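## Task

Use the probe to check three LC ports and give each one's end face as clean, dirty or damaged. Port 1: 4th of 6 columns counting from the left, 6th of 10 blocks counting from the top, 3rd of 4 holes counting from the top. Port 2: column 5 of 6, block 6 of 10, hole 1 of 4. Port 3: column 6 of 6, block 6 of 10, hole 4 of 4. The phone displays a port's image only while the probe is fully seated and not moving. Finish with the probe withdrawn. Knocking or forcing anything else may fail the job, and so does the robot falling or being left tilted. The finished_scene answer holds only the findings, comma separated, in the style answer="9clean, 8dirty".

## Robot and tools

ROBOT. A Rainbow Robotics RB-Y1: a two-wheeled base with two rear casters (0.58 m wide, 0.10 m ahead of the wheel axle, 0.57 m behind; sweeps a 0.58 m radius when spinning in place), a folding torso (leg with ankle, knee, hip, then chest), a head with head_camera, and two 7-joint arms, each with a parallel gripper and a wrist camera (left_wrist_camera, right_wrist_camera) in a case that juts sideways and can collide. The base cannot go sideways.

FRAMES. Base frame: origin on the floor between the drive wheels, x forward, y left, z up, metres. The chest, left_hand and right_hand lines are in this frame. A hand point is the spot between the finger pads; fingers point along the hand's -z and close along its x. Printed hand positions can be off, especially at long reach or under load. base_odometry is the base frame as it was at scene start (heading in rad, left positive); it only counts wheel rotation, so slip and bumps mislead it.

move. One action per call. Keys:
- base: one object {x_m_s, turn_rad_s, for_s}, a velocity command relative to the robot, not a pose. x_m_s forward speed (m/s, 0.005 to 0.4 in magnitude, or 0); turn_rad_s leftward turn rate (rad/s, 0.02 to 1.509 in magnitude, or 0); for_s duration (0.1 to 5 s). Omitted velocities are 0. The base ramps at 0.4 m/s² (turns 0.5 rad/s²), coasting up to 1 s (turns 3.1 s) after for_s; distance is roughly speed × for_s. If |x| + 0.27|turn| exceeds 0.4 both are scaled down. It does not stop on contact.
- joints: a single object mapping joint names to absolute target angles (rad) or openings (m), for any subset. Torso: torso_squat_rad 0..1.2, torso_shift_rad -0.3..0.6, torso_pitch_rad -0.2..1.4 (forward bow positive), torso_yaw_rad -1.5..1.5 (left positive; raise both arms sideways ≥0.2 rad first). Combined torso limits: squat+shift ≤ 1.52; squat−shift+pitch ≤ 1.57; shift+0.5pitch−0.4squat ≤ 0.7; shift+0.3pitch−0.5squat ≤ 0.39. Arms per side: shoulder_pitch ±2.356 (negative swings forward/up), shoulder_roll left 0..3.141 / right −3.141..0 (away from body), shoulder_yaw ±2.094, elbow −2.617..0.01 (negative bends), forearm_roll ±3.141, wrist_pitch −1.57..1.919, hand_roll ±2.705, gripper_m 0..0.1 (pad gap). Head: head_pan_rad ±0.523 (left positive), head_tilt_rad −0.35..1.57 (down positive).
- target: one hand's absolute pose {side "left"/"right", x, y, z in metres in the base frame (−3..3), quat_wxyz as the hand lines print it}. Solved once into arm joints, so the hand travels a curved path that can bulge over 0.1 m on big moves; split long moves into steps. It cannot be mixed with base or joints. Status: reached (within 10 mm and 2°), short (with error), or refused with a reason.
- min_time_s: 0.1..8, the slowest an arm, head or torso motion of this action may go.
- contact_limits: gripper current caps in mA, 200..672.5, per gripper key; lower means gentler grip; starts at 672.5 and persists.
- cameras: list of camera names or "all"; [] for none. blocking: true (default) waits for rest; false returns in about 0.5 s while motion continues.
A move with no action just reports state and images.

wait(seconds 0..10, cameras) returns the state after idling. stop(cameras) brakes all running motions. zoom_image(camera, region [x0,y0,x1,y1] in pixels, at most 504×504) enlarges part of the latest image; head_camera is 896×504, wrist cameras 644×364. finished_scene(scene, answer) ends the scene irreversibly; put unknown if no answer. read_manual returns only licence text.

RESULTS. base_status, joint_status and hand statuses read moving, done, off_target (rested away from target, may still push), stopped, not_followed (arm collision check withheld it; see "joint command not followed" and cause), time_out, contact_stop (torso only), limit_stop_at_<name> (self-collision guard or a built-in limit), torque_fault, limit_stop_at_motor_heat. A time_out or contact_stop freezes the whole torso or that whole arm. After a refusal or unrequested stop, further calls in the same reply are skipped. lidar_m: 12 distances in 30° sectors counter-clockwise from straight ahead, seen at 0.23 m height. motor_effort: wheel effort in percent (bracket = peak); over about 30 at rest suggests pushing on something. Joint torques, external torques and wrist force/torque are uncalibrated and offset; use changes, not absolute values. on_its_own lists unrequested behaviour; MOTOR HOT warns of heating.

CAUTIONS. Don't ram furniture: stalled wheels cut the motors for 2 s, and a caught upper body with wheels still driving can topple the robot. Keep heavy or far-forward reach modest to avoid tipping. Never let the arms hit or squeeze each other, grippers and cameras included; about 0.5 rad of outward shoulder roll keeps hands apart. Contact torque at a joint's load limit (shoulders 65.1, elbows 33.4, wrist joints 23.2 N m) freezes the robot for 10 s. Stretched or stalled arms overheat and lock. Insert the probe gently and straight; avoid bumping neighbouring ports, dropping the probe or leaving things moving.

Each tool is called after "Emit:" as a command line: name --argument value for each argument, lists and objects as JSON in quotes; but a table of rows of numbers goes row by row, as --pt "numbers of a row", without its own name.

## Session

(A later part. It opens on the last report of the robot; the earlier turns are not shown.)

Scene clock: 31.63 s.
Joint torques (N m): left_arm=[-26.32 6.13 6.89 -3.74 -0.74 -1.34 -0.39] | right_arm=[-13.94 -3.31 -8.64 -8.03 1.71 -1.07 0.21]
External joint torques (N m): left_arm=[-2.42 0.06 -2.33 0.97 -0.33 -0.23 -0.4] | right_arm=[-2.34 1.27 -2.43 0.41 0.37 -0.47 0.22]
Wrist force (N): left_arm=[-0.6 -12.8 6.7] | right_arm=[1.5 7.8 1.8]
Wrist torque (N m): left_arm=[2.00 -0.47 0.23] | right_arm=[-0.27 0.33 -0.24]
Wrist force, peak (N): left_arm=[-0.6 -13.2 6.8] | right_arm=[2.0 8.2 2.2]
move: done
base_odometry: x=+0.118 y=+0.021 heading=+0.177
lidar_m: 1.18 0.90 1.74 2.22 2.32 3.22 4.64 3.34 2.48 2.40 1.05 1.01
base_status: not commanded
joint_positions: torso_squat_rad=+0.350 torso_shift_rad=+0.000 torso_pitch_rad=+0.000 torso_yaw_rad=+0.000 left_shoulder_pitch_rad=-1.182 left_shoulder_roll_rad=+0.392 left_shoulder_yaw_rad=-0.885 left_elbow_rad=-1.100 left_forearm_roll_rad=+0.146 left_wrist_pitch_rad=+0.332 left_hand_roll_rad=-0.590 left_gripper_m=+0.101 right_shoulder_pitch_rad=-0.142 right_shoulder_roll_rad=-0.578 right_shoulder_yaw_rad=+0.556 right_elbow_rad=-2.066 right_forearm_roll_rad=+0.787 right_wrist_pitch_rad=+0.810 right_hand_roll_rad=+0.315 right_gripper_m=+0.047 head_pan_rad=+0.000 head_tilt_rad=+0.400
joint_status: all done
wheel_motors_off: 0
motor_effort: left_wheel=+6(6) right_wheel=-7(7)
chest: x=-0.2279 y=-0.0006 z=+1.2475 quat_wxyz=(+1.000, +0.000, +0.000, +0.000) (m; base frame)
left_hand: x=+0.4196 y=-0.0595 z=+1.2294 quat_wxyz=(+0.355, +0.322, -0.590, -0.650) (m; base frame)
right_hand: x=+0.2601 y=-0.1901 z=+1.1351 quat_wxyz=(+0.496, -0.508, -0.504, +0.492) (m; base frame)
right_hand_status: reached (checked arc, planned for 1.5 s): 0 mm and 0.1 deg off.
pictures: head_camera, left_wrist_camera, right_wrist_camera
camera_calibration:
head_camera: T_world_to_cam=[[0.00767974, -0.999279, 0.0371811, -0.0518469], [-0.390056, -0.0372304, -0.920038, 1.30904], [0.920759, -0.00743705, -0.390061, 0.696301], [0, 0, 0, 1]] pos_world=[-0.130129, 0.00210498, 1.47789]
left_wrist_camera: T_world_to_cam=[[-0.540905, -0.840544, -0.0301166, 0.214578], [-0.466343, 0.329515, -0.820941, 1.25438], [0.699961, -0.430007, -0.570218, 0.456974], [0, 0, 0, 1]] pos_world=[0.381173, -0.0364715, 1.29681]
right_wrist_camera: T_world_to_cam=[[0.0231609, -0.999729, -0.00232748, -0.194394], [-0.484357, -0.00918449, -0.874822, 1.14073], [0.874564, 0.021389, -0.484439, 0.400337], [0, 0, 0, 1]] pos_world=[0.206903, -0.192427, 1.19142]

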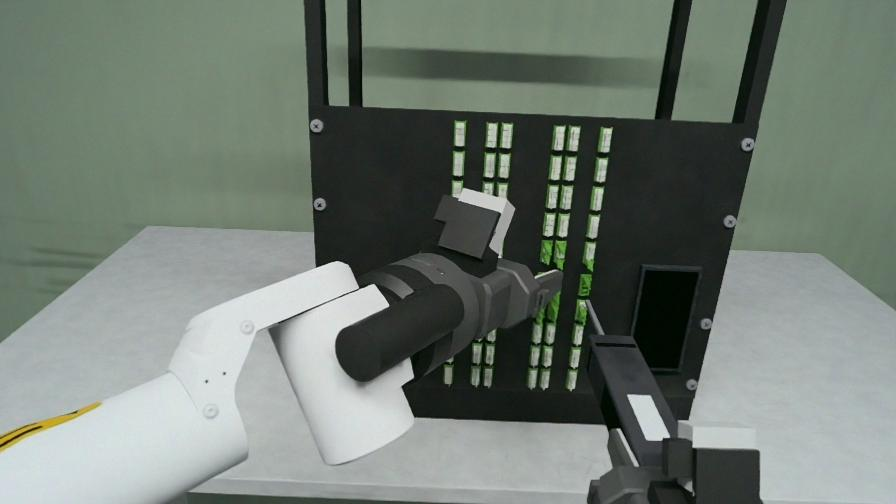

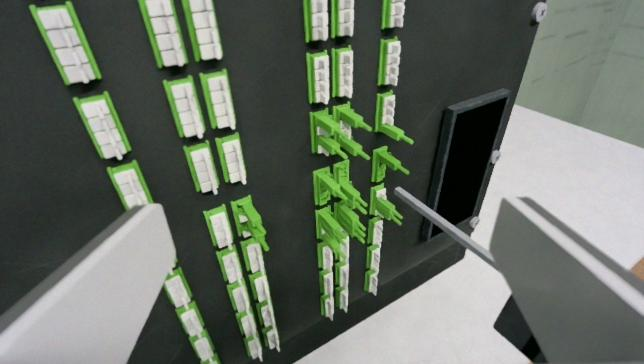

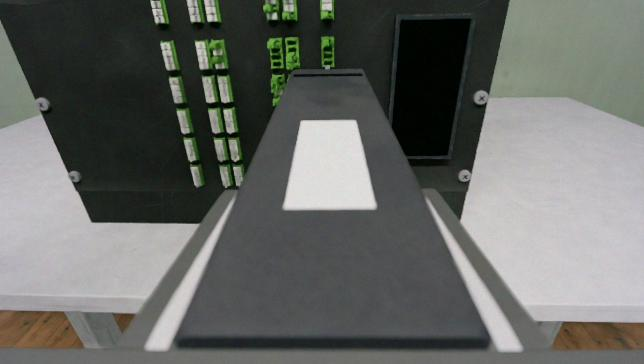

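Emit:
move --target '{"side": "right", "x": 0.2683, "y": -0.1894, "z": 1.1385, "quat_wxyz": [0.496, -0.508, -0.504, 0.492]}' --min_time_s 1.5

Emit:
zoom_image --camera "left_wrist_camera" --region '[355, 140, 425, 210]'

Emit:
zoom_image --camera "head_camera" --region '[560, 260, 620, 320]'

Emit:
zoom_image --camera "right_wrist_camera" --region '[300, 30, 350, 80]'

Scene clock: 35.03 s.
Joint torques (N m): left_arm=[-26.04 5.3 6.63 -3.52 -0.74 -1.32 -0.32] | right_arm=[-13.61 -3.85 -8.04 -7.84 1.54 -0.76 0.24]
External joint torques (N m): left_arm=[-2.14 -0.76 -2.59 1.19 -0.33 -0.21 -0.33] | right_arm=[-1.53 0.8 -1.7 0.52 0.2 -0.15 0.24]
Wrist force (N): left_arm=[-0.9 -13.0 6.7] | right_arm=[1.7 7.8 1.8]
Wrist torque (N m): left_arm=[2.02 -0.53 0.24] | right_arm=[-0.28 0.36 -0.21]
Wrist force, peak (N): left_arm=[-0.6 -13.2 6.8] | right_arm=[1.9 8.2 1.9]
move: done
base_odometry: x=+0.118 y=+0.021 heading=+0.177
lidar_m: 1.19 0.91 1.74 2.22 2.32 3.23 4.64 3.33 2.46 2.40 1.04 1.01
base_status: not commanded
joint_positions: torso_squat_rad=+0.350 torso_shift_rad=+0.000 torso_pitch_rad=+0.000 torso_yaw_rad=+0.000 left_shoulder_pitch_rad=-1.182 left_shoulder_roll_rad=+0.392 left_shoulder_yaw_rad=-0.885 left_elbow_rad=-1.100 left_forearm_roll_rad=+0.146 left_wrist_pitch_rad=+0.332 left_hand_roll_rad=-0.590 left_gripper_m=+0.101 right_shoulder_pitch_rad=-0.170 right_shoulder_roll_rad=-0.576 right_shoulder_yaw_rad=+0.552 right_elbow_rad=-2.045 right_forearm_roll_rad=+0.766 right_wrist_pitch_rad=+0.811 right_hand_roll_rad=+0.321 right_gripper_m=+0.047 head_pan_rad=+0.000 head_tilt_rad=+0.400
joint_status: all done
wheel_motors_off: 0
motor_effort: left_wheel=+6(6) right_wheel=-6(7)
chest: x=-0.2279 y=-0.0006 z=+1.2475 quat_wxyz=(+1.000, +0.000, +0.000, +0.000) (m; base frame)
left_hand: x=+0.4196 y=-0.0595 z=+1.2294 quat_wxyz=(+0.355, +0.322, -0.590, -0.650) (m; base frame)
right_hand: x=+0.2678 y=-0.1895 z=+1.1383 quat_wxyz=(+0.496, -0.508, -0.504, +0.492) (m; base frame)
right_hand_status: reached (checked arc, planned for 1.5 s): 1 mm and 0.0 deg off.
pictures: head_camera, left_wrist_camera, right_wrist_camera
camera_calibration:
head_camera: T_world_to_cam=[[0.00767974, -0.999279, 0.0371811, -0.0518469], [-0.390056, -0.0372304, -0.920038, 1.30904], [0.920759, -0.00743705, -0.390061, 0.696301], [0, 0, 0, 1]] pos_world=[-0.130129, 0.00210498, 1.47789]
left_wrist_camera: T_world_to_cam=[[-0.540905, -0.840544, -0.0301166, 0.214578], [-0.466343, 0.329515, -0.820941, 1.25438], [0.699961, -0.430007, -0.570218, 0.456974], [0, 0, 0, 1]] pos_world=[0.381173, -0.0364715, 1.29681]
right_wrist_camera: T_world_to_cam=[[0.0231524, -0.999729, -0.00254473, -0.193703], [-0.484122, -0.00898452, -0.874954, 1.14741], [0.874694, 0.0214893, -0.484199, 0.394844], [0, 0, 0, 1]] pos_world=[0.214603, -0.191827, 1.19462]

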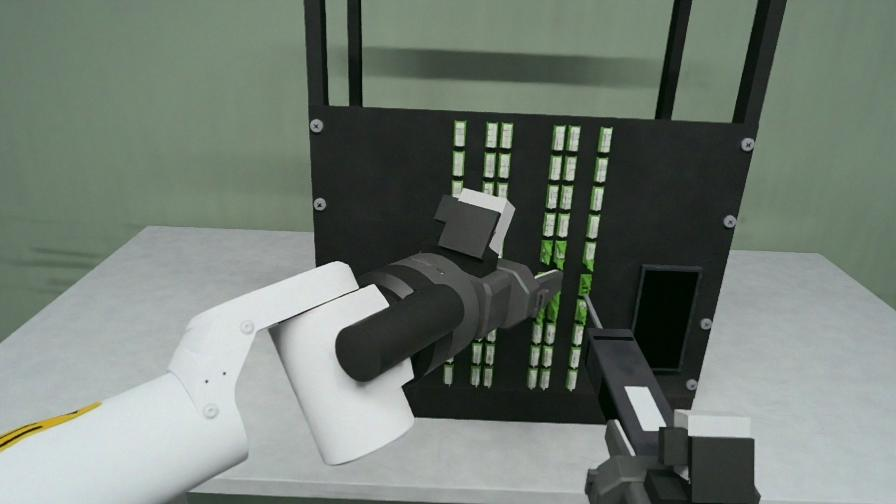

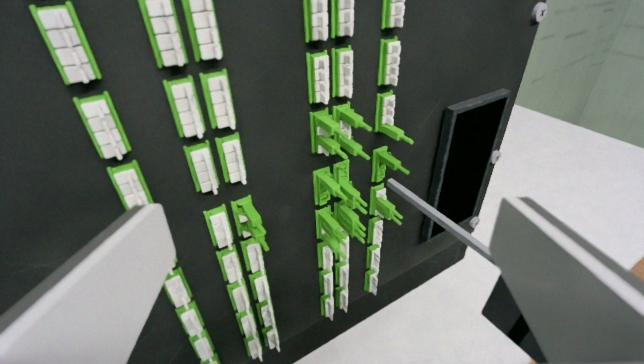

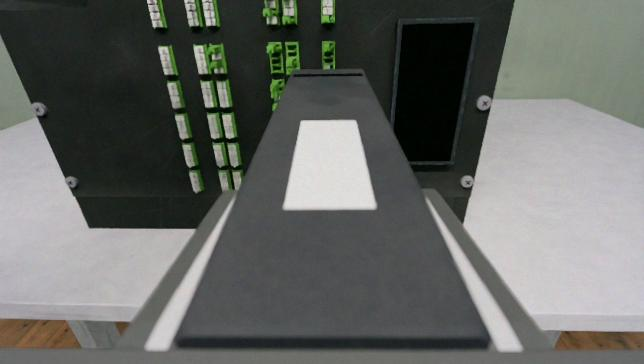

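Scaled by 7.200 from the camera's 644x364 image, which has a finer 1265x715 frame.

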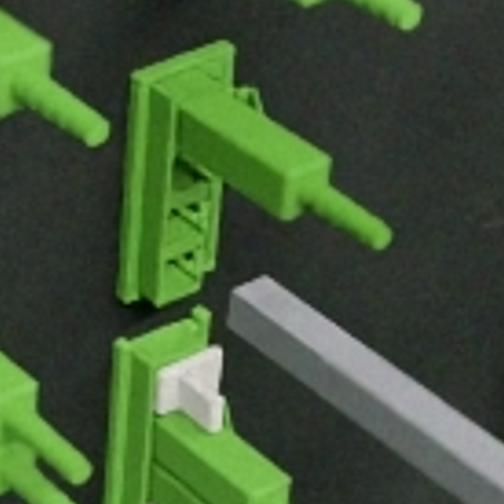

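Scaled by 8.400 from the camera's 896x504 image, which has a finer 1280x720 frame.

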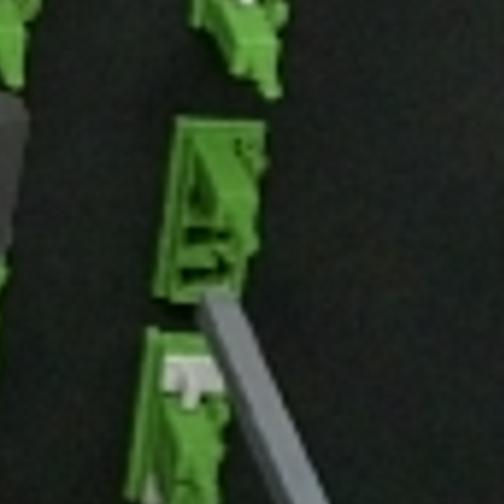

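Scaled by 10.080 from the camera's 644x364 image, which has a finer 1265x715 frame.

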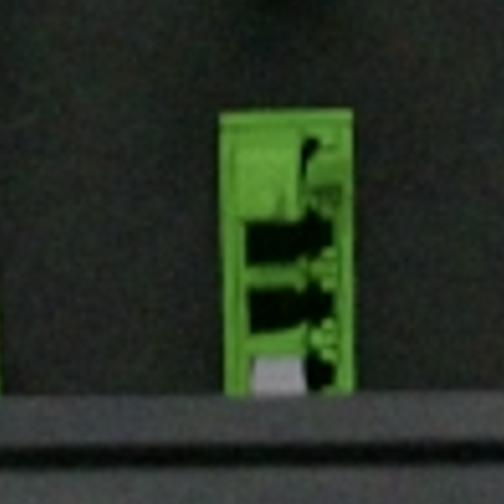

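Emit:
zoom_image --camera "left_wrist_camera" --region '[368, 158, 398, 188]'

Emit:
zoom_image --camera "right_wrist_camera" --region '[318, 50, 338, 70]'

Emit:
zoom_image --camera "head_camera" --region '[575, 280, 595, 300]'

Scaled by 16.800 from the camera's 644x364 image, which has a finer 1265x715 frame.

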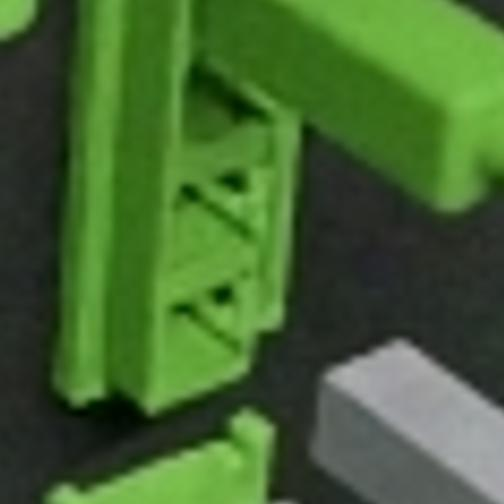

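Scaled by 25.200 from the camera's 644x364 image, which has a finer 1265x715 frame.

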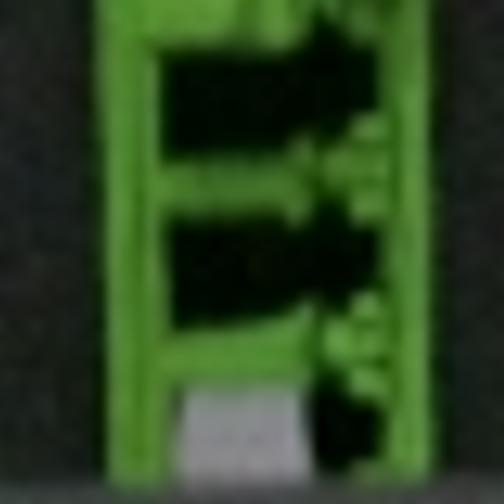

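Scaled by 25.200 from the camera's 896x504 image, which has a finer 1280x720 frame.

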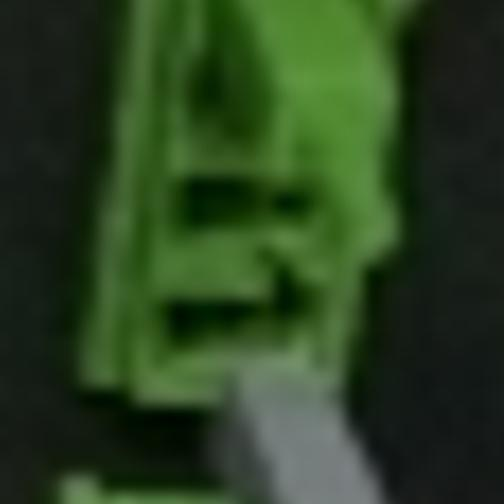

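Emit:
move --target '{"side": "right", "x": 0.2731, "y": -0.1893, "z": 1.1382, "quat_wxyz": [0.496, -0.508, -0.504, 0.492]}' --min_time_s 1.5

Emit:
zoom_image --camera "left_wrist_camera" --region '[368, 158, 398, 188]'

Emit:
zoom_image --camera "right_wrist_camera" --region '[318, 50, 338, 70]'

Emit:
zoom_image --camera "head_camera" --region '[575, 280, 595, 300]'

Scene clock: 40.57 s.
Joint torques (N m): left_arm=[-25.78 5.08 7.25 -3.84 -0.66 -1.34 -0.58] | right_arm=[-14.32 -3.65 -8.9 -7.91 1.59 -1.16 -0.29]
External joint torques (N m): left_arm=[-1.88 -0.98 -1.97 0.87 -0.25 -0.23 -0.59] | right_arm=[-1.96 1.03 -2.5 0.44 0.26 -0.56 -0.29]
Wrist force (N): left_arm=[-0.5 -13.3 6.5] | right_arm=[1.7 7.8 1.5]
Wrist torque (N m): left_arm=[2.07 -0.46 0.22] | right_arm=[-0.28 0.29 -0.23]
Wrist force, peak (N): left_arm=[-0.5 -13.3 6.5] | right_arm=[1.7 8.4 1.8]
move: done
base_odometry: x=+0.118 y=+0.021 heading=+0.177
lidar_m: 1.19 0.91 1.74 2.22 2.32 3.23 4.64 3.35 2.48 2.40 1.05 1.02
base_status: not commanded
joint_positions: torso_squat_rad=+0.350 torso_shift_rad=+0.000 torso_pitch_rad=+0.000 torso_yaw_rad=+0.000 left_shoulder_pitch_rad=-1.182 left_shoulder_roll_rad=+0.392 left_shoulder_yaw_rad=-0.885 left_elbow_rad=-1.100 left_forearm_roll_rad=+0.146 left_wrist_pitch_rad=+0.332 left_hand_roll_rad=-0.590 left_gripper_m=+0.101 right_shoulder_pitch_rad=-0.184 right_shoulder_roll_rad=-0.572 right_shoulder_yaw_rad=+0.550 right_elbow_rad=-2.025 right_forearm_roll_rad=+0.762 right_wrist_pitch_rad=+0.804 right_hand_roll_rad=+0.319 right_gripper_m=+0.047 head_pan_rad=+0.000 head_tilt_rad=+0.400
joint_status: all done
wheel_motors_off: 0
motor_effort: left_wheel=+6(6) right_wheel=-7(7)
chest: x=-0.2279 y=-0.0006 z=+1.2475 quat_wxyz=(+1.000, +0.000, +0.000, +0.000) (m; base frame)
left_hand: x=+0.4196 y=-0.0595 z=+1.2294 quat_wxyz=(+0.355, +0.322, -0.590, -0.650) (m; base frame)
right_hand: x=+0.2728 y=-0.1894 z=+1.1379 quat_wxyz=(+0.496, -0.508, -0.504, +0.492) (m; base frame)
right_hand_status: reached (checked arc, planned for 1.5 s): 0 mm and 0.1 deg off.
pictures: head_camera, left_wrist_camera, right_wrist_camera
camera_calibration:
head_camera: T_world_to_cam=[[0.00767974, -0.999279, 0.0371811, -0.0518469], [-0.390056, -0.0372304, -0.920038, 1.30904], [0.920759, -0.00743705, -0.390061, 0.696301], [0, 0, 0, 1]] pos_world=[-0.130129, 0.00210498, 1.47789]
left_wrist_camera: T_world_to_cam=[[-0.540905, -0.840544, -0.0301166, 0.214578], [-0.466343, 0.329515, -0.820941, 1.25438], [0.699961, -0.430007, -0.570218, 0.456974], [0, 0, 0, 1]] pos_world=[0.381173, -0.0364715, 1.29681]
right_wrist_camera: T_world_to_cam=[[0.0230727, -0.999731, -0.00228095, -0.194019], [-0.484435, -0.00918435, -0.874779, 1.1493], [0.874523, 0.0212884, -0.484517, 0.390654], [0, 0, 0, 1]] pos_world=[0.219602, -0.191727, 1.19422]

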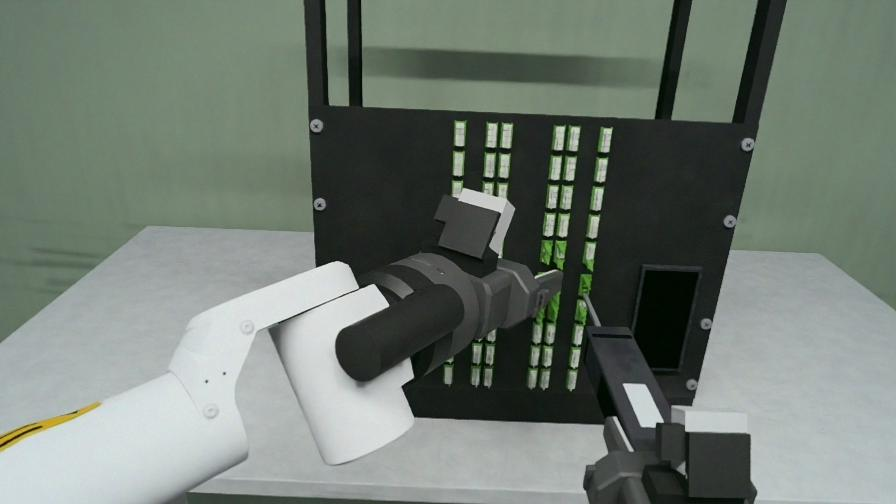

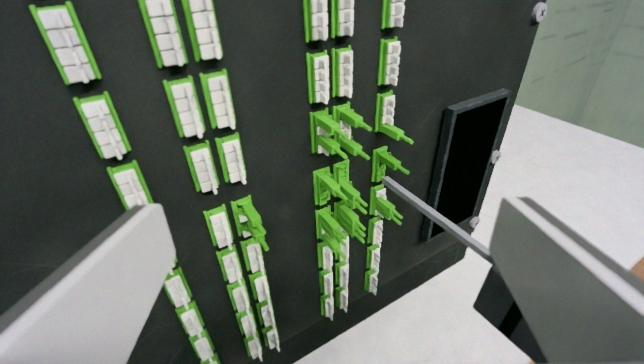

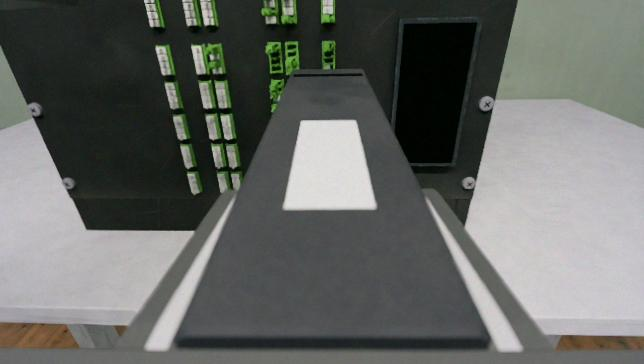

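Scaled by 16.800 from the camera's 644x364 image, which has a finer 1265x715 frame.

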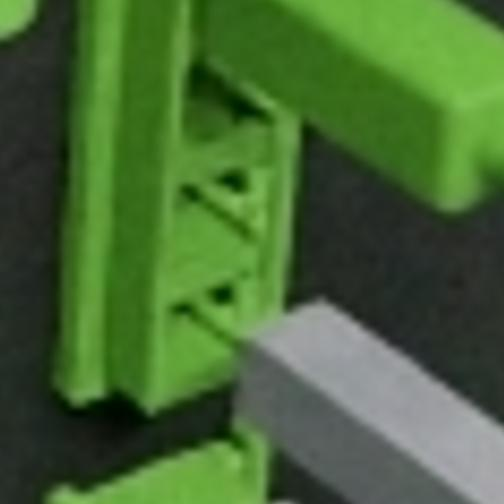

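Scaled by 25.200 from the camera's 644x364 image, which has a finer 1265x715 frame.

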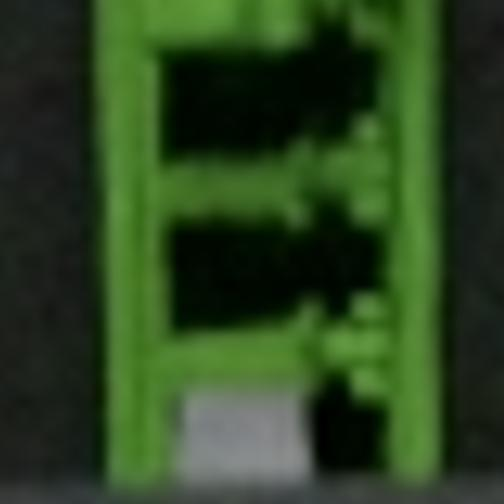

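Scaled by 25.200 from the camera's 896x504 image, which has a finer 1280x720 frame.

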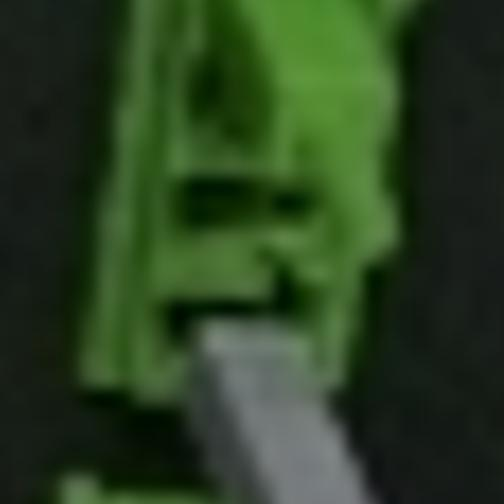

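Emit:
move --target '{"side": "right", "x": 0.2763, "y": -0.1893, "z": 1.1379, "quat_wxyz": [0.496, -0.508, -0.504, 0.492]}' --min_time_s 1.5

Emit:
zoom_image --camera "left_wrist_camera" --region '[368, 158, 398, 188]'

Emit:
zoom_image --camera "right_wrist_camera" --region '[318, 50, 338, 70]'

Emit:
zoom_image --camera "head_camera" --region '[575, 280, 595, 300]'

Scene clock: 43.80 s.
Joint torques (N m): left_arm=[-26.37 5.55 7.73 -3.78 -0.83 -1.33 -0.58] | right_arm=[-14.56 -3.85 -9 -8.03 1.54 -1.08 -0.17]
External joint torques (N m): left_arm=[-2.47 -0.51 -1.49 0.93 -0.42 -0.22 -0.59] | right_arm=[-2.02 0.85 -2.57 0.31 0.21 -0.48 -0.17]
Wrist force (N): left_arm=[-0.6 -12.6 6.7] | right_arm=[1.5 7.9 1.7]
Wrist torque (N m): left_arm=[1.98 -0.49 0.23] | right_arm=[-0.32 0.28 -0.22]
Wrist force, peak (N): left_arm=[-0.6 -13.4 6.6] | right_arm=[1.6 8.4 1.7]
move: done
base_odometry: x=+0.118 y=+0.021 heading=+0.177
lidar_m: 1.19 0.90 1.73 2.22 2.31 3.21 4.64 3.34 2.46 2.39 1.04 1.01
base_status: not commanded
joint_positions: torso_squat_rad=+0.350 torso_shift_rad=+0.000 torso_pitch_rad=+0.000 torso_yaw_rad=+0.000 left_shoulder_pitch_rad=-1.182 left_shoulder_roll_rad=+0.392 left_shoulder_yaw_rad=-0.885 left_elbow_rad=-1.100 left_forearm_roll_rad=+0.146 left_wrist_pitch_rad=+0.332 left_hand_roll_rad=-0.590 left_gripper_m=+0.101 right_shoulder_pitch_rad=-0.194 right_shoulder_roll_rad=-0.569 right_shoulder_yaw_rad=+0.549 right_elbow_rad=-2.011 right_forearm_roll_rad=+0.761 right_wrist_pitch_rad=+0.800 right_hand_roll_rad=+0.316 right_gripper_m=+0.047 head_pan_rad=+0.000 head_tilt_rad=+0.400
joint_status: all done
wheel_motors_off: 0
motor_effort: left_wheel=+6(6) right_wheel=-7(7)
chest: x=-0.2279 y=-0.0006 z=+1.2475 quat_wxyz=(+1.000, +0.000, +0.000, +0.000) (m; base frame)
left_hand: x=+0.4196 y=-0.0595 z=+1.2294 quat_wxyz=(+0.355, +0.322, -0.590, -0.650) (m; base frame)
right_hand: x=+0.2761 y=-0.1894 z=+1.1375 quat_wxyz=(+0.496, -0.508, -0.504, +0.492) (m; base frame)
right_hand_status: reached (checked arc, planned for 1.5 s): 0 mm and 0.1 deg off.
pictures: head_camera, left_wrist_camera, right_wrist_camera
camera_calibration:
head_camera: T_world_to_cam=[[0.00767974, -0.999279, 0.0371811, -0.0518469], [-0.390056, -0.0372304, -0.920038, 1.30904], [0.920759, -0.00743705, -0.390061, 0.696301], [0, 0, 0, 1]] pos_world=[-0.130129, 0.00210498, 1.47789]
left_wrist_camera: T_world_to_cam=[[-0.540905, -0.840544, -0.0301166, 0.214578], [-0.466343, 0.329515, -0.820941, 1.25438], [0.699961, -0.430007, -0.570218, 0.456974], [0, 0, 0, 1]] pos_world=[0.381173, -0.0364715, 1.29681]
right_wrist_camera: T_world_to_cam=[[0.0230727, -0.999731, -0.00228095, -0.194096], [-0.484435, -0.00918435, -0.874779, 1.15055], [0.874523, 0.0212884, -0.484517, 0.387575], [0, 0, 0, 1]] pos_world=[0.222902, -0.191727, 1.19382]

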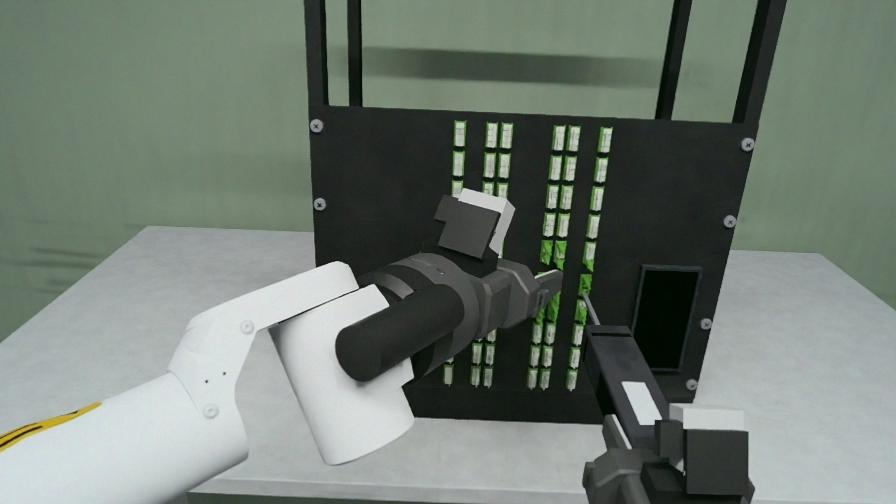

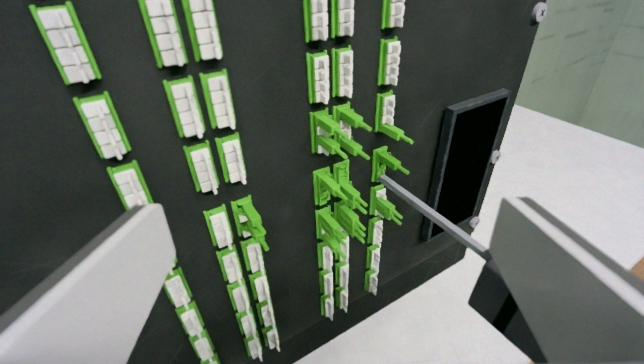

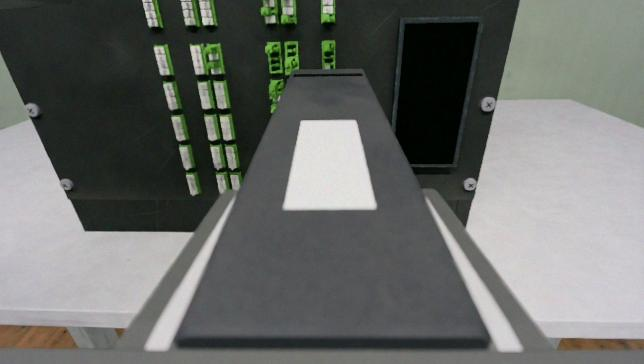

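Scaled by 16.800 from the camera's 644x364 image, which has a finer 1265x715 frame.

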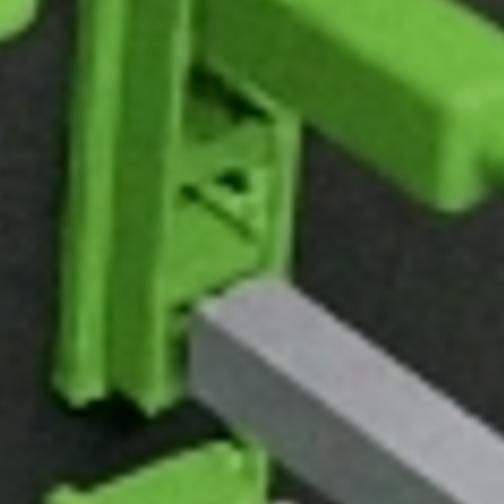

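Scaled by 25.200 from the camera's 644x364 image, which has a finer 1265x715 frame.

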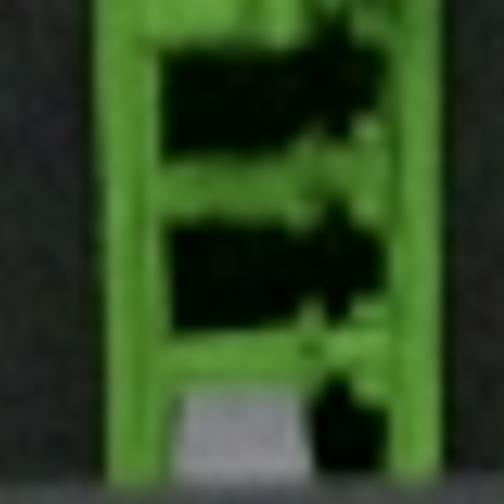

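Scaled by 25.200 from the camera's 896x504 image, which has a finer 1280x720 frame.

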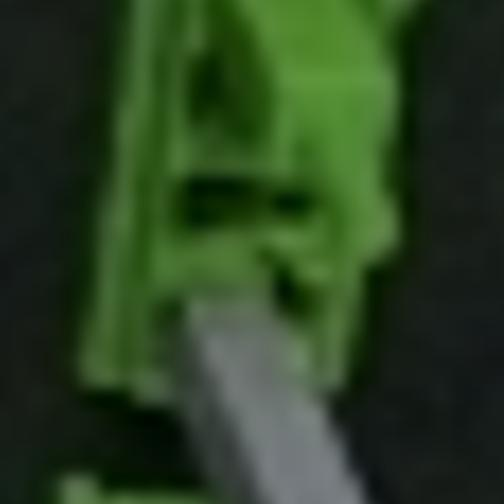

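Emit:
move --target '{"side": "right", "x": 0.2795, "y": -0.1893, "z": 1.1377, "quat_wxyz": [0.496, -0.508, -0.504, 0.492]}' --min_time_s 2

Emit:
zoom_image --camera "left_wrist_camera" --region '[368, 158, 398, 188]'

Emit:
zoom_image --camera "right_wrist_camera" --region '[318, 50, 338, 70]'

Emit:
zoom_image --camera "head_camera" --region '[575, 280, 595, 300]'

Scene clock: 47.00 s.
Joint torques (N m): left_arm=[-26.5 5.02 6.58 -3.51 -0.88 -1.49 -0.32] | right_arm=[-15.02 -3.32 -9.03 -7.75 1.71 -0.91 -0.35]
External joint torques (N m): left_arm=[-2.6 -1.04 -2.65 1.21 -0.47 -0.38 -0.33] | right_arm=[-2.31 1.4 -2.56 0.58 0.39 -0.31 -0.34]
Wrist force (N): left_arm=[-0.7 -13.0 6.7] | right_arm=[2.0 7.9 2.0]
Wrist torque (N m): left_arm=[2.03 -0.52 0.24] | right_arm=[-0.22 0.17 -0.22]
Wrist force, peak (N): left_arm=[-0.7 -13.4 6.6] | right_arm=[1.3 8.6 3.9]
move: done
base_odometry: x=+0.118 y=+0.021 heading=+0.177
lidar_m: 1.18 0.91 1.74 2.21 2.31 3.21 4.64 3.34 2.47 2.40 1.06 1.01
base_status: not commanded
joint_positions: torso_squat_rad=+0.350 torso_shift_rad=+0.000 torso_pitch_rad=+0.000 torso_yaw_rad=+0.000 left_shoulder_pitch_rad=-1.182 left_shoulder_roll_rad=+0.392 left_shoulder_yaw_rad=-0.885 left_elbow_rad=-1.100 left_forearm_roll_rad=+0.146 left_wrist_pitch_rad=+0.332 left_hand_roll_rad=-0.590 left_gripper_m=+0.101 right_shoulder_pitch_rad=-0.203 right_shoulder_roll_rad=-0.567 right_shoulder_yaw_rad=+0.548 right_elbow_rad=-1.998 right_forearm_roll_rad=+0.758 right_wrist_pitch_rad=+0.795 right_hand_roll_rad=+0.314 right_gripper_m=+0.047 head_pan_rad=+0.000 head_tilt_rad=+0.400
joint_status: all done
wheel_motors_off: 0
motor_effort: left_wheel=+6(6) right_wheel=-7(7)
chest: x=-0.2279 y=-0.0006 z=+1.2475 quat_wxyz=(+1.000, +0.000, +0.000, +0.000) (m; base frame)
left_hand: x=+0.4196 y=-0.0595 z=+1.2294 quat_wxyz=(+0.355, +0.322, -0.590, -0.650) (m; base frame)
right_hand: x=+0.2793 y=-0.1893 z=+1.1373 quat_wxyz=(+0.496, -0.508, -0.504, +0.492) (m; base frame)
right_hand_status: reached (checked arc, planned for 2.0 s): 0 mm and 0.1 deg off.
pictures: head_camera, left_wrist_camera, right_wrist_camera
camera_calibration:
head_camera: T_world_to_cam=[[0.00767974, -0.999279, 0.0371811, -0.0518469], [-0.390056, -0.0372304, -0.920038, 1.30904], [0.920759, -0.00743705, -0.390061, 0.696301], [0, 0, 0, 1]] pos_world=[-0.130129, 0.00210498, 1.47789]
left_wrist_camera: T_world_to_cam=[[-0.540905, -0.840544, -0.0301166, 0.214578], [-0.466343, 0.329515, -0.820941, 1.25438], [0.699961, -0.430007, -0.570218, 0.456974], [0, 0, 0, 1]] pos_world=[0.381173, -0.0364715, 1.29681]
right_wrist_camera: T_world_to_cam=[[0.023296, -0.999726, -0.00228898, -0.19411], [-0.484432, -0.00928554, -0.87478, 1.15191], [0.874519, 0.0214878, -0.484516, 0.384714], [0, 0, 0, 1]] pos_world=[0.226103, -0.191627, 1.19362]

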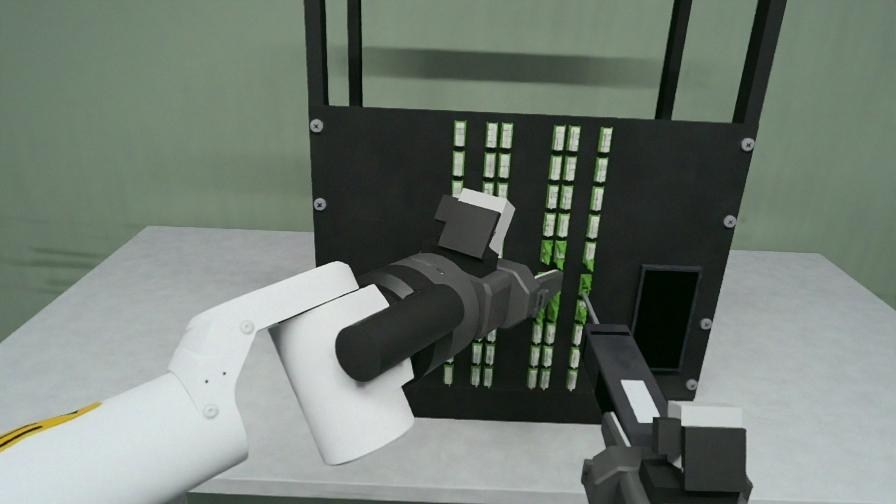

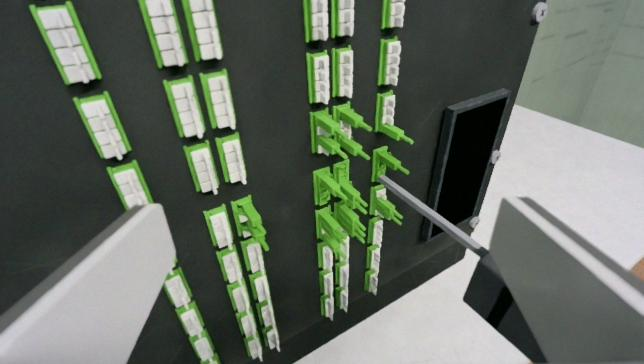

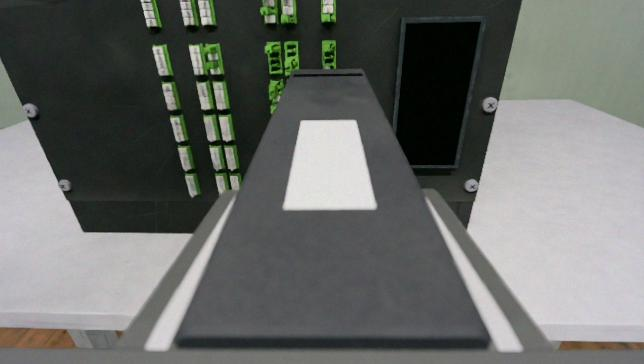

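Scaled by 16.800 from the camera's 644x364 image, which has a finer 1265x715 frame.

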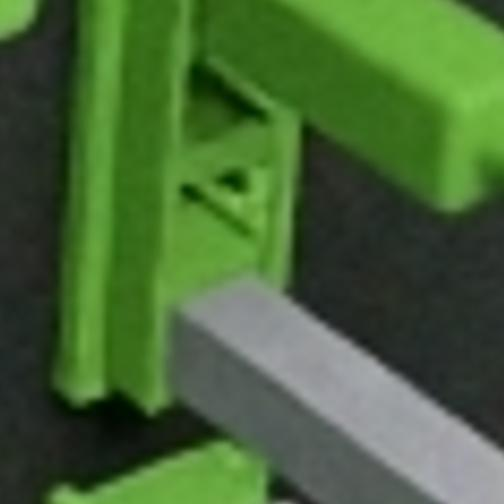

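Scaled by 25.200 from the camera's 644x364 image, which has a finer 1265x715 frame.

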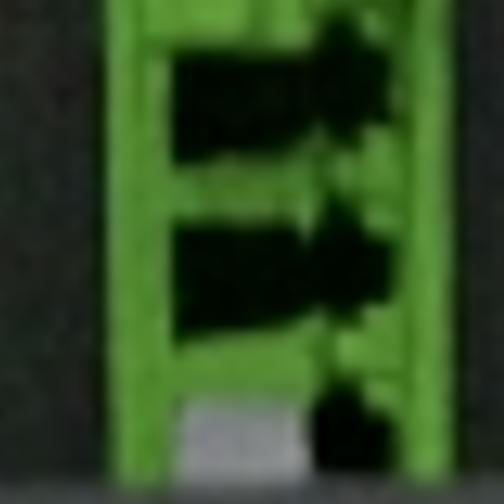

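Scaled by 25.200 from the camera's 896x504 image, which has a finer 1280x720 frame.

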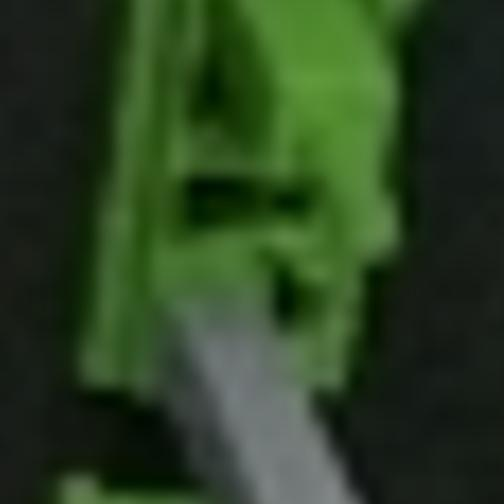

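Emit:
move --target '{"side": "right", "x": 0.2835, "y": -0.1893, "z": 1.1377, "quat_wxyz": [0.496, -0.508, -0.504, 0.492]}' --min_time_s 2

Emit:
zoom_image --camera "left_wrist_camera" --region '[368, 158, 398, 188]'

Emit:
zoom_image --camera "right_wrist_camera" --region '[318, 50, 338, 70]'

Emit:
zoom_image --camera "head_camera" --region '[575, 280, 595, 300]'

Scene clock: 49.90 s.
Joint torques (N m): left_arm=[-26.88 5.48 7.2 -3.52 -0.57 -1.3 -0.38] | right_arm=[-18.14 -4.11 -11.29 -5.81 1.45 -1.39 -0.47]
External joint torques (N m): left_arm=[-2.98 -0.59 -2.03 1.19 -0.16 -0.19 -0.39] | right_arm=[-5.22 0.64 -4.78 2.5 0.13 -0.8 -0.47]
Wrist force (N): left_arm=[-0.7 -12.9 6.6] | right_arm=[1.0 7.0 22.8]
Wrist torque (N m): left_arm=[2.01 -0.50 0.24] | right_arm=[-0.39 0.44 -0.16]
Wrist force, peak (N): left_arm=[-0.6 -13.3 6.7] | right_arm=[0.9 7.1 23.4]
move: done
base_odometry: x=+0.118 y=+0.021 heading=+0.177
lidar_m: 1.18 0.90 1.73 2.22 2.31 3.22 4.64 3.34 2.47 2.40 1.05 1.02
base_status: not commanded
joint_positions: torso_squat_rad=+0.350 torso_shift_rad=+0.000 torso_pitch_rad=+0.000 torso_yaw_rad=+0.000 left_shoulder_pitch_rad=-1.182 left_shoulder_roll_rad=+0.392 left_shoulder_yaw_rad=-0.885 left_elbow_rad=-1.100 left_forearm_roll_rad=+0.146 left_wrist_pitch_rad=+0.332 left_hand_roll_rad=-0.590 left_gripper_m=+0.101 right_shoulder_pitch_rad=-0.213 right_shoulder_roll_rad=-0.564 right_shoulder_yaw_rad=+0.547 right_elbow_rad=-1.983 right_forearm_roll_rad=+0.755 right_wrist_pitch_rad=+0.790 right_hand_roll_rad=+0.312 right_gripper_m=+0.047 head_pan_rad=+0.000 head_tilt_rad=+0.400
joint_status: all done
wheel_motors_off: 0
motor_effort: left_wheel=+6(6) right_wheel=-4(7)
chest: x=-0.2282 y=-0.0006 z=+1.2475 quat_wxyz=(+1.000, +0.000, +0.000, +0.000) (m; base frame)
left_hand: x=+0.4194 y=-0.0596 z=+1.2295 quat_wxyz=(+0.355, +0.322, -0.590, -0.650) (m; base frame)
right_hand: x=+0.2828 y=-0.1892 z=+1.1371 quat_wxyz=(+0.496, -0.508, -0.504, +0.492) (m; base frame)
right_hand_status: reached (checked arc, planned for 2.0 s): 1 mm and 0.1 deg off.
pictures: head_camera, left_wrist_camera, right_wrist_camera
camera_calibration:
head_camera: T_world_to_cam=[[0.00767156, -0.999279, 0.0371823, -0.0518474], [-0.38985, -0.03723, -0.920125, 1.30908], [0.920846, -0.00743673, -0.389855, 0.696284], [0, 0, 0, 1]] pos_world=[-0.130428, 0.00210498, 1.47789]
left_wrist_camera: T_world_to_cam=[[-0.540912, -0.840536, -0.0302372, 0.214632], [-0.466139, 0.329512, -0.821058, 1.25444], [0.700092, -0.430025, -0.570043, 0.456894], [0, 0, 0, 1]] pos_world=[0.380972, -0.0364715, 1.29691]
right_wrist_camera: T_world_to_cam=[[0.0235583, -0.999719, -0.00244205, -0.193968], [-0.484744, -0.00928651, -0.874607, 1.15329], [0.874339, 0.021788, -0.484826, 0.382024], [0, 0, 0, 1]] pos_world=[0.229603, -0.191527, 1.19342]

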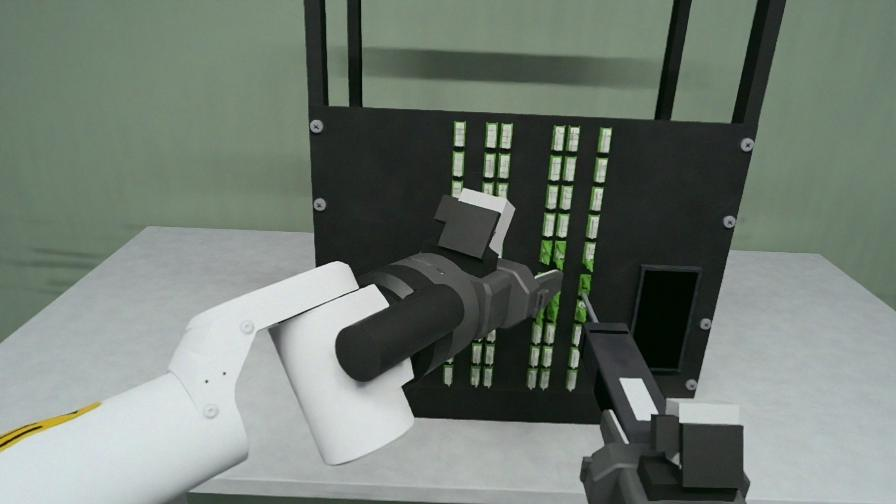

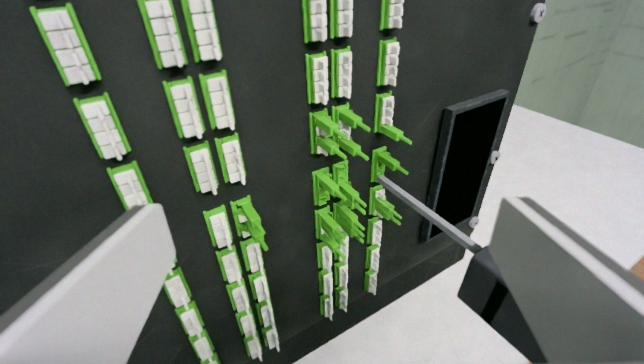

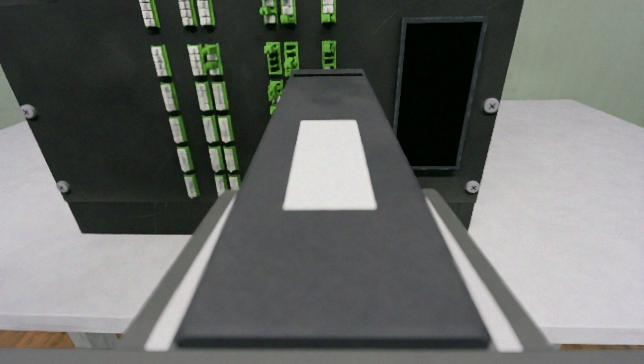

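Scaled by 16.800 from the camera's 644x364 image, which has a finer 1265x715 frame.

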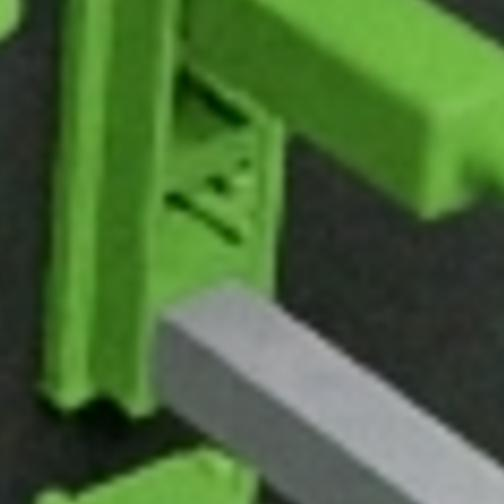

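Scaled by 25.200 from the camera's 644x364 image, which has a finer 1265x715 frame.

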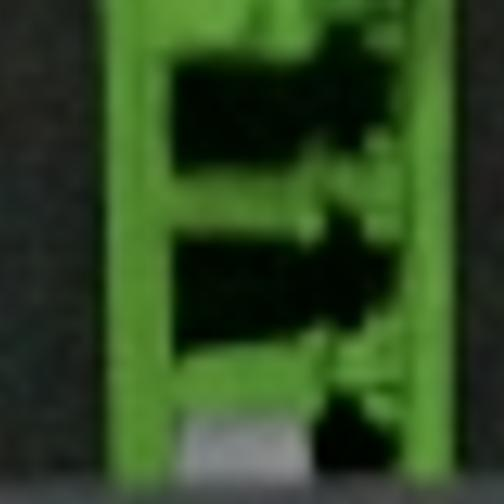

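Scaled by 25.200 from the camera's 896x504 image, which has a finer 1280x720 frame.

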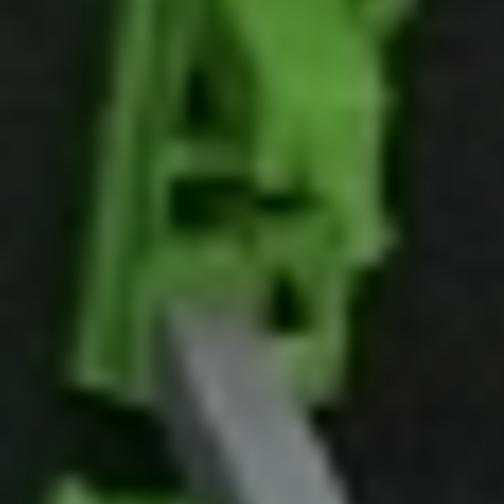

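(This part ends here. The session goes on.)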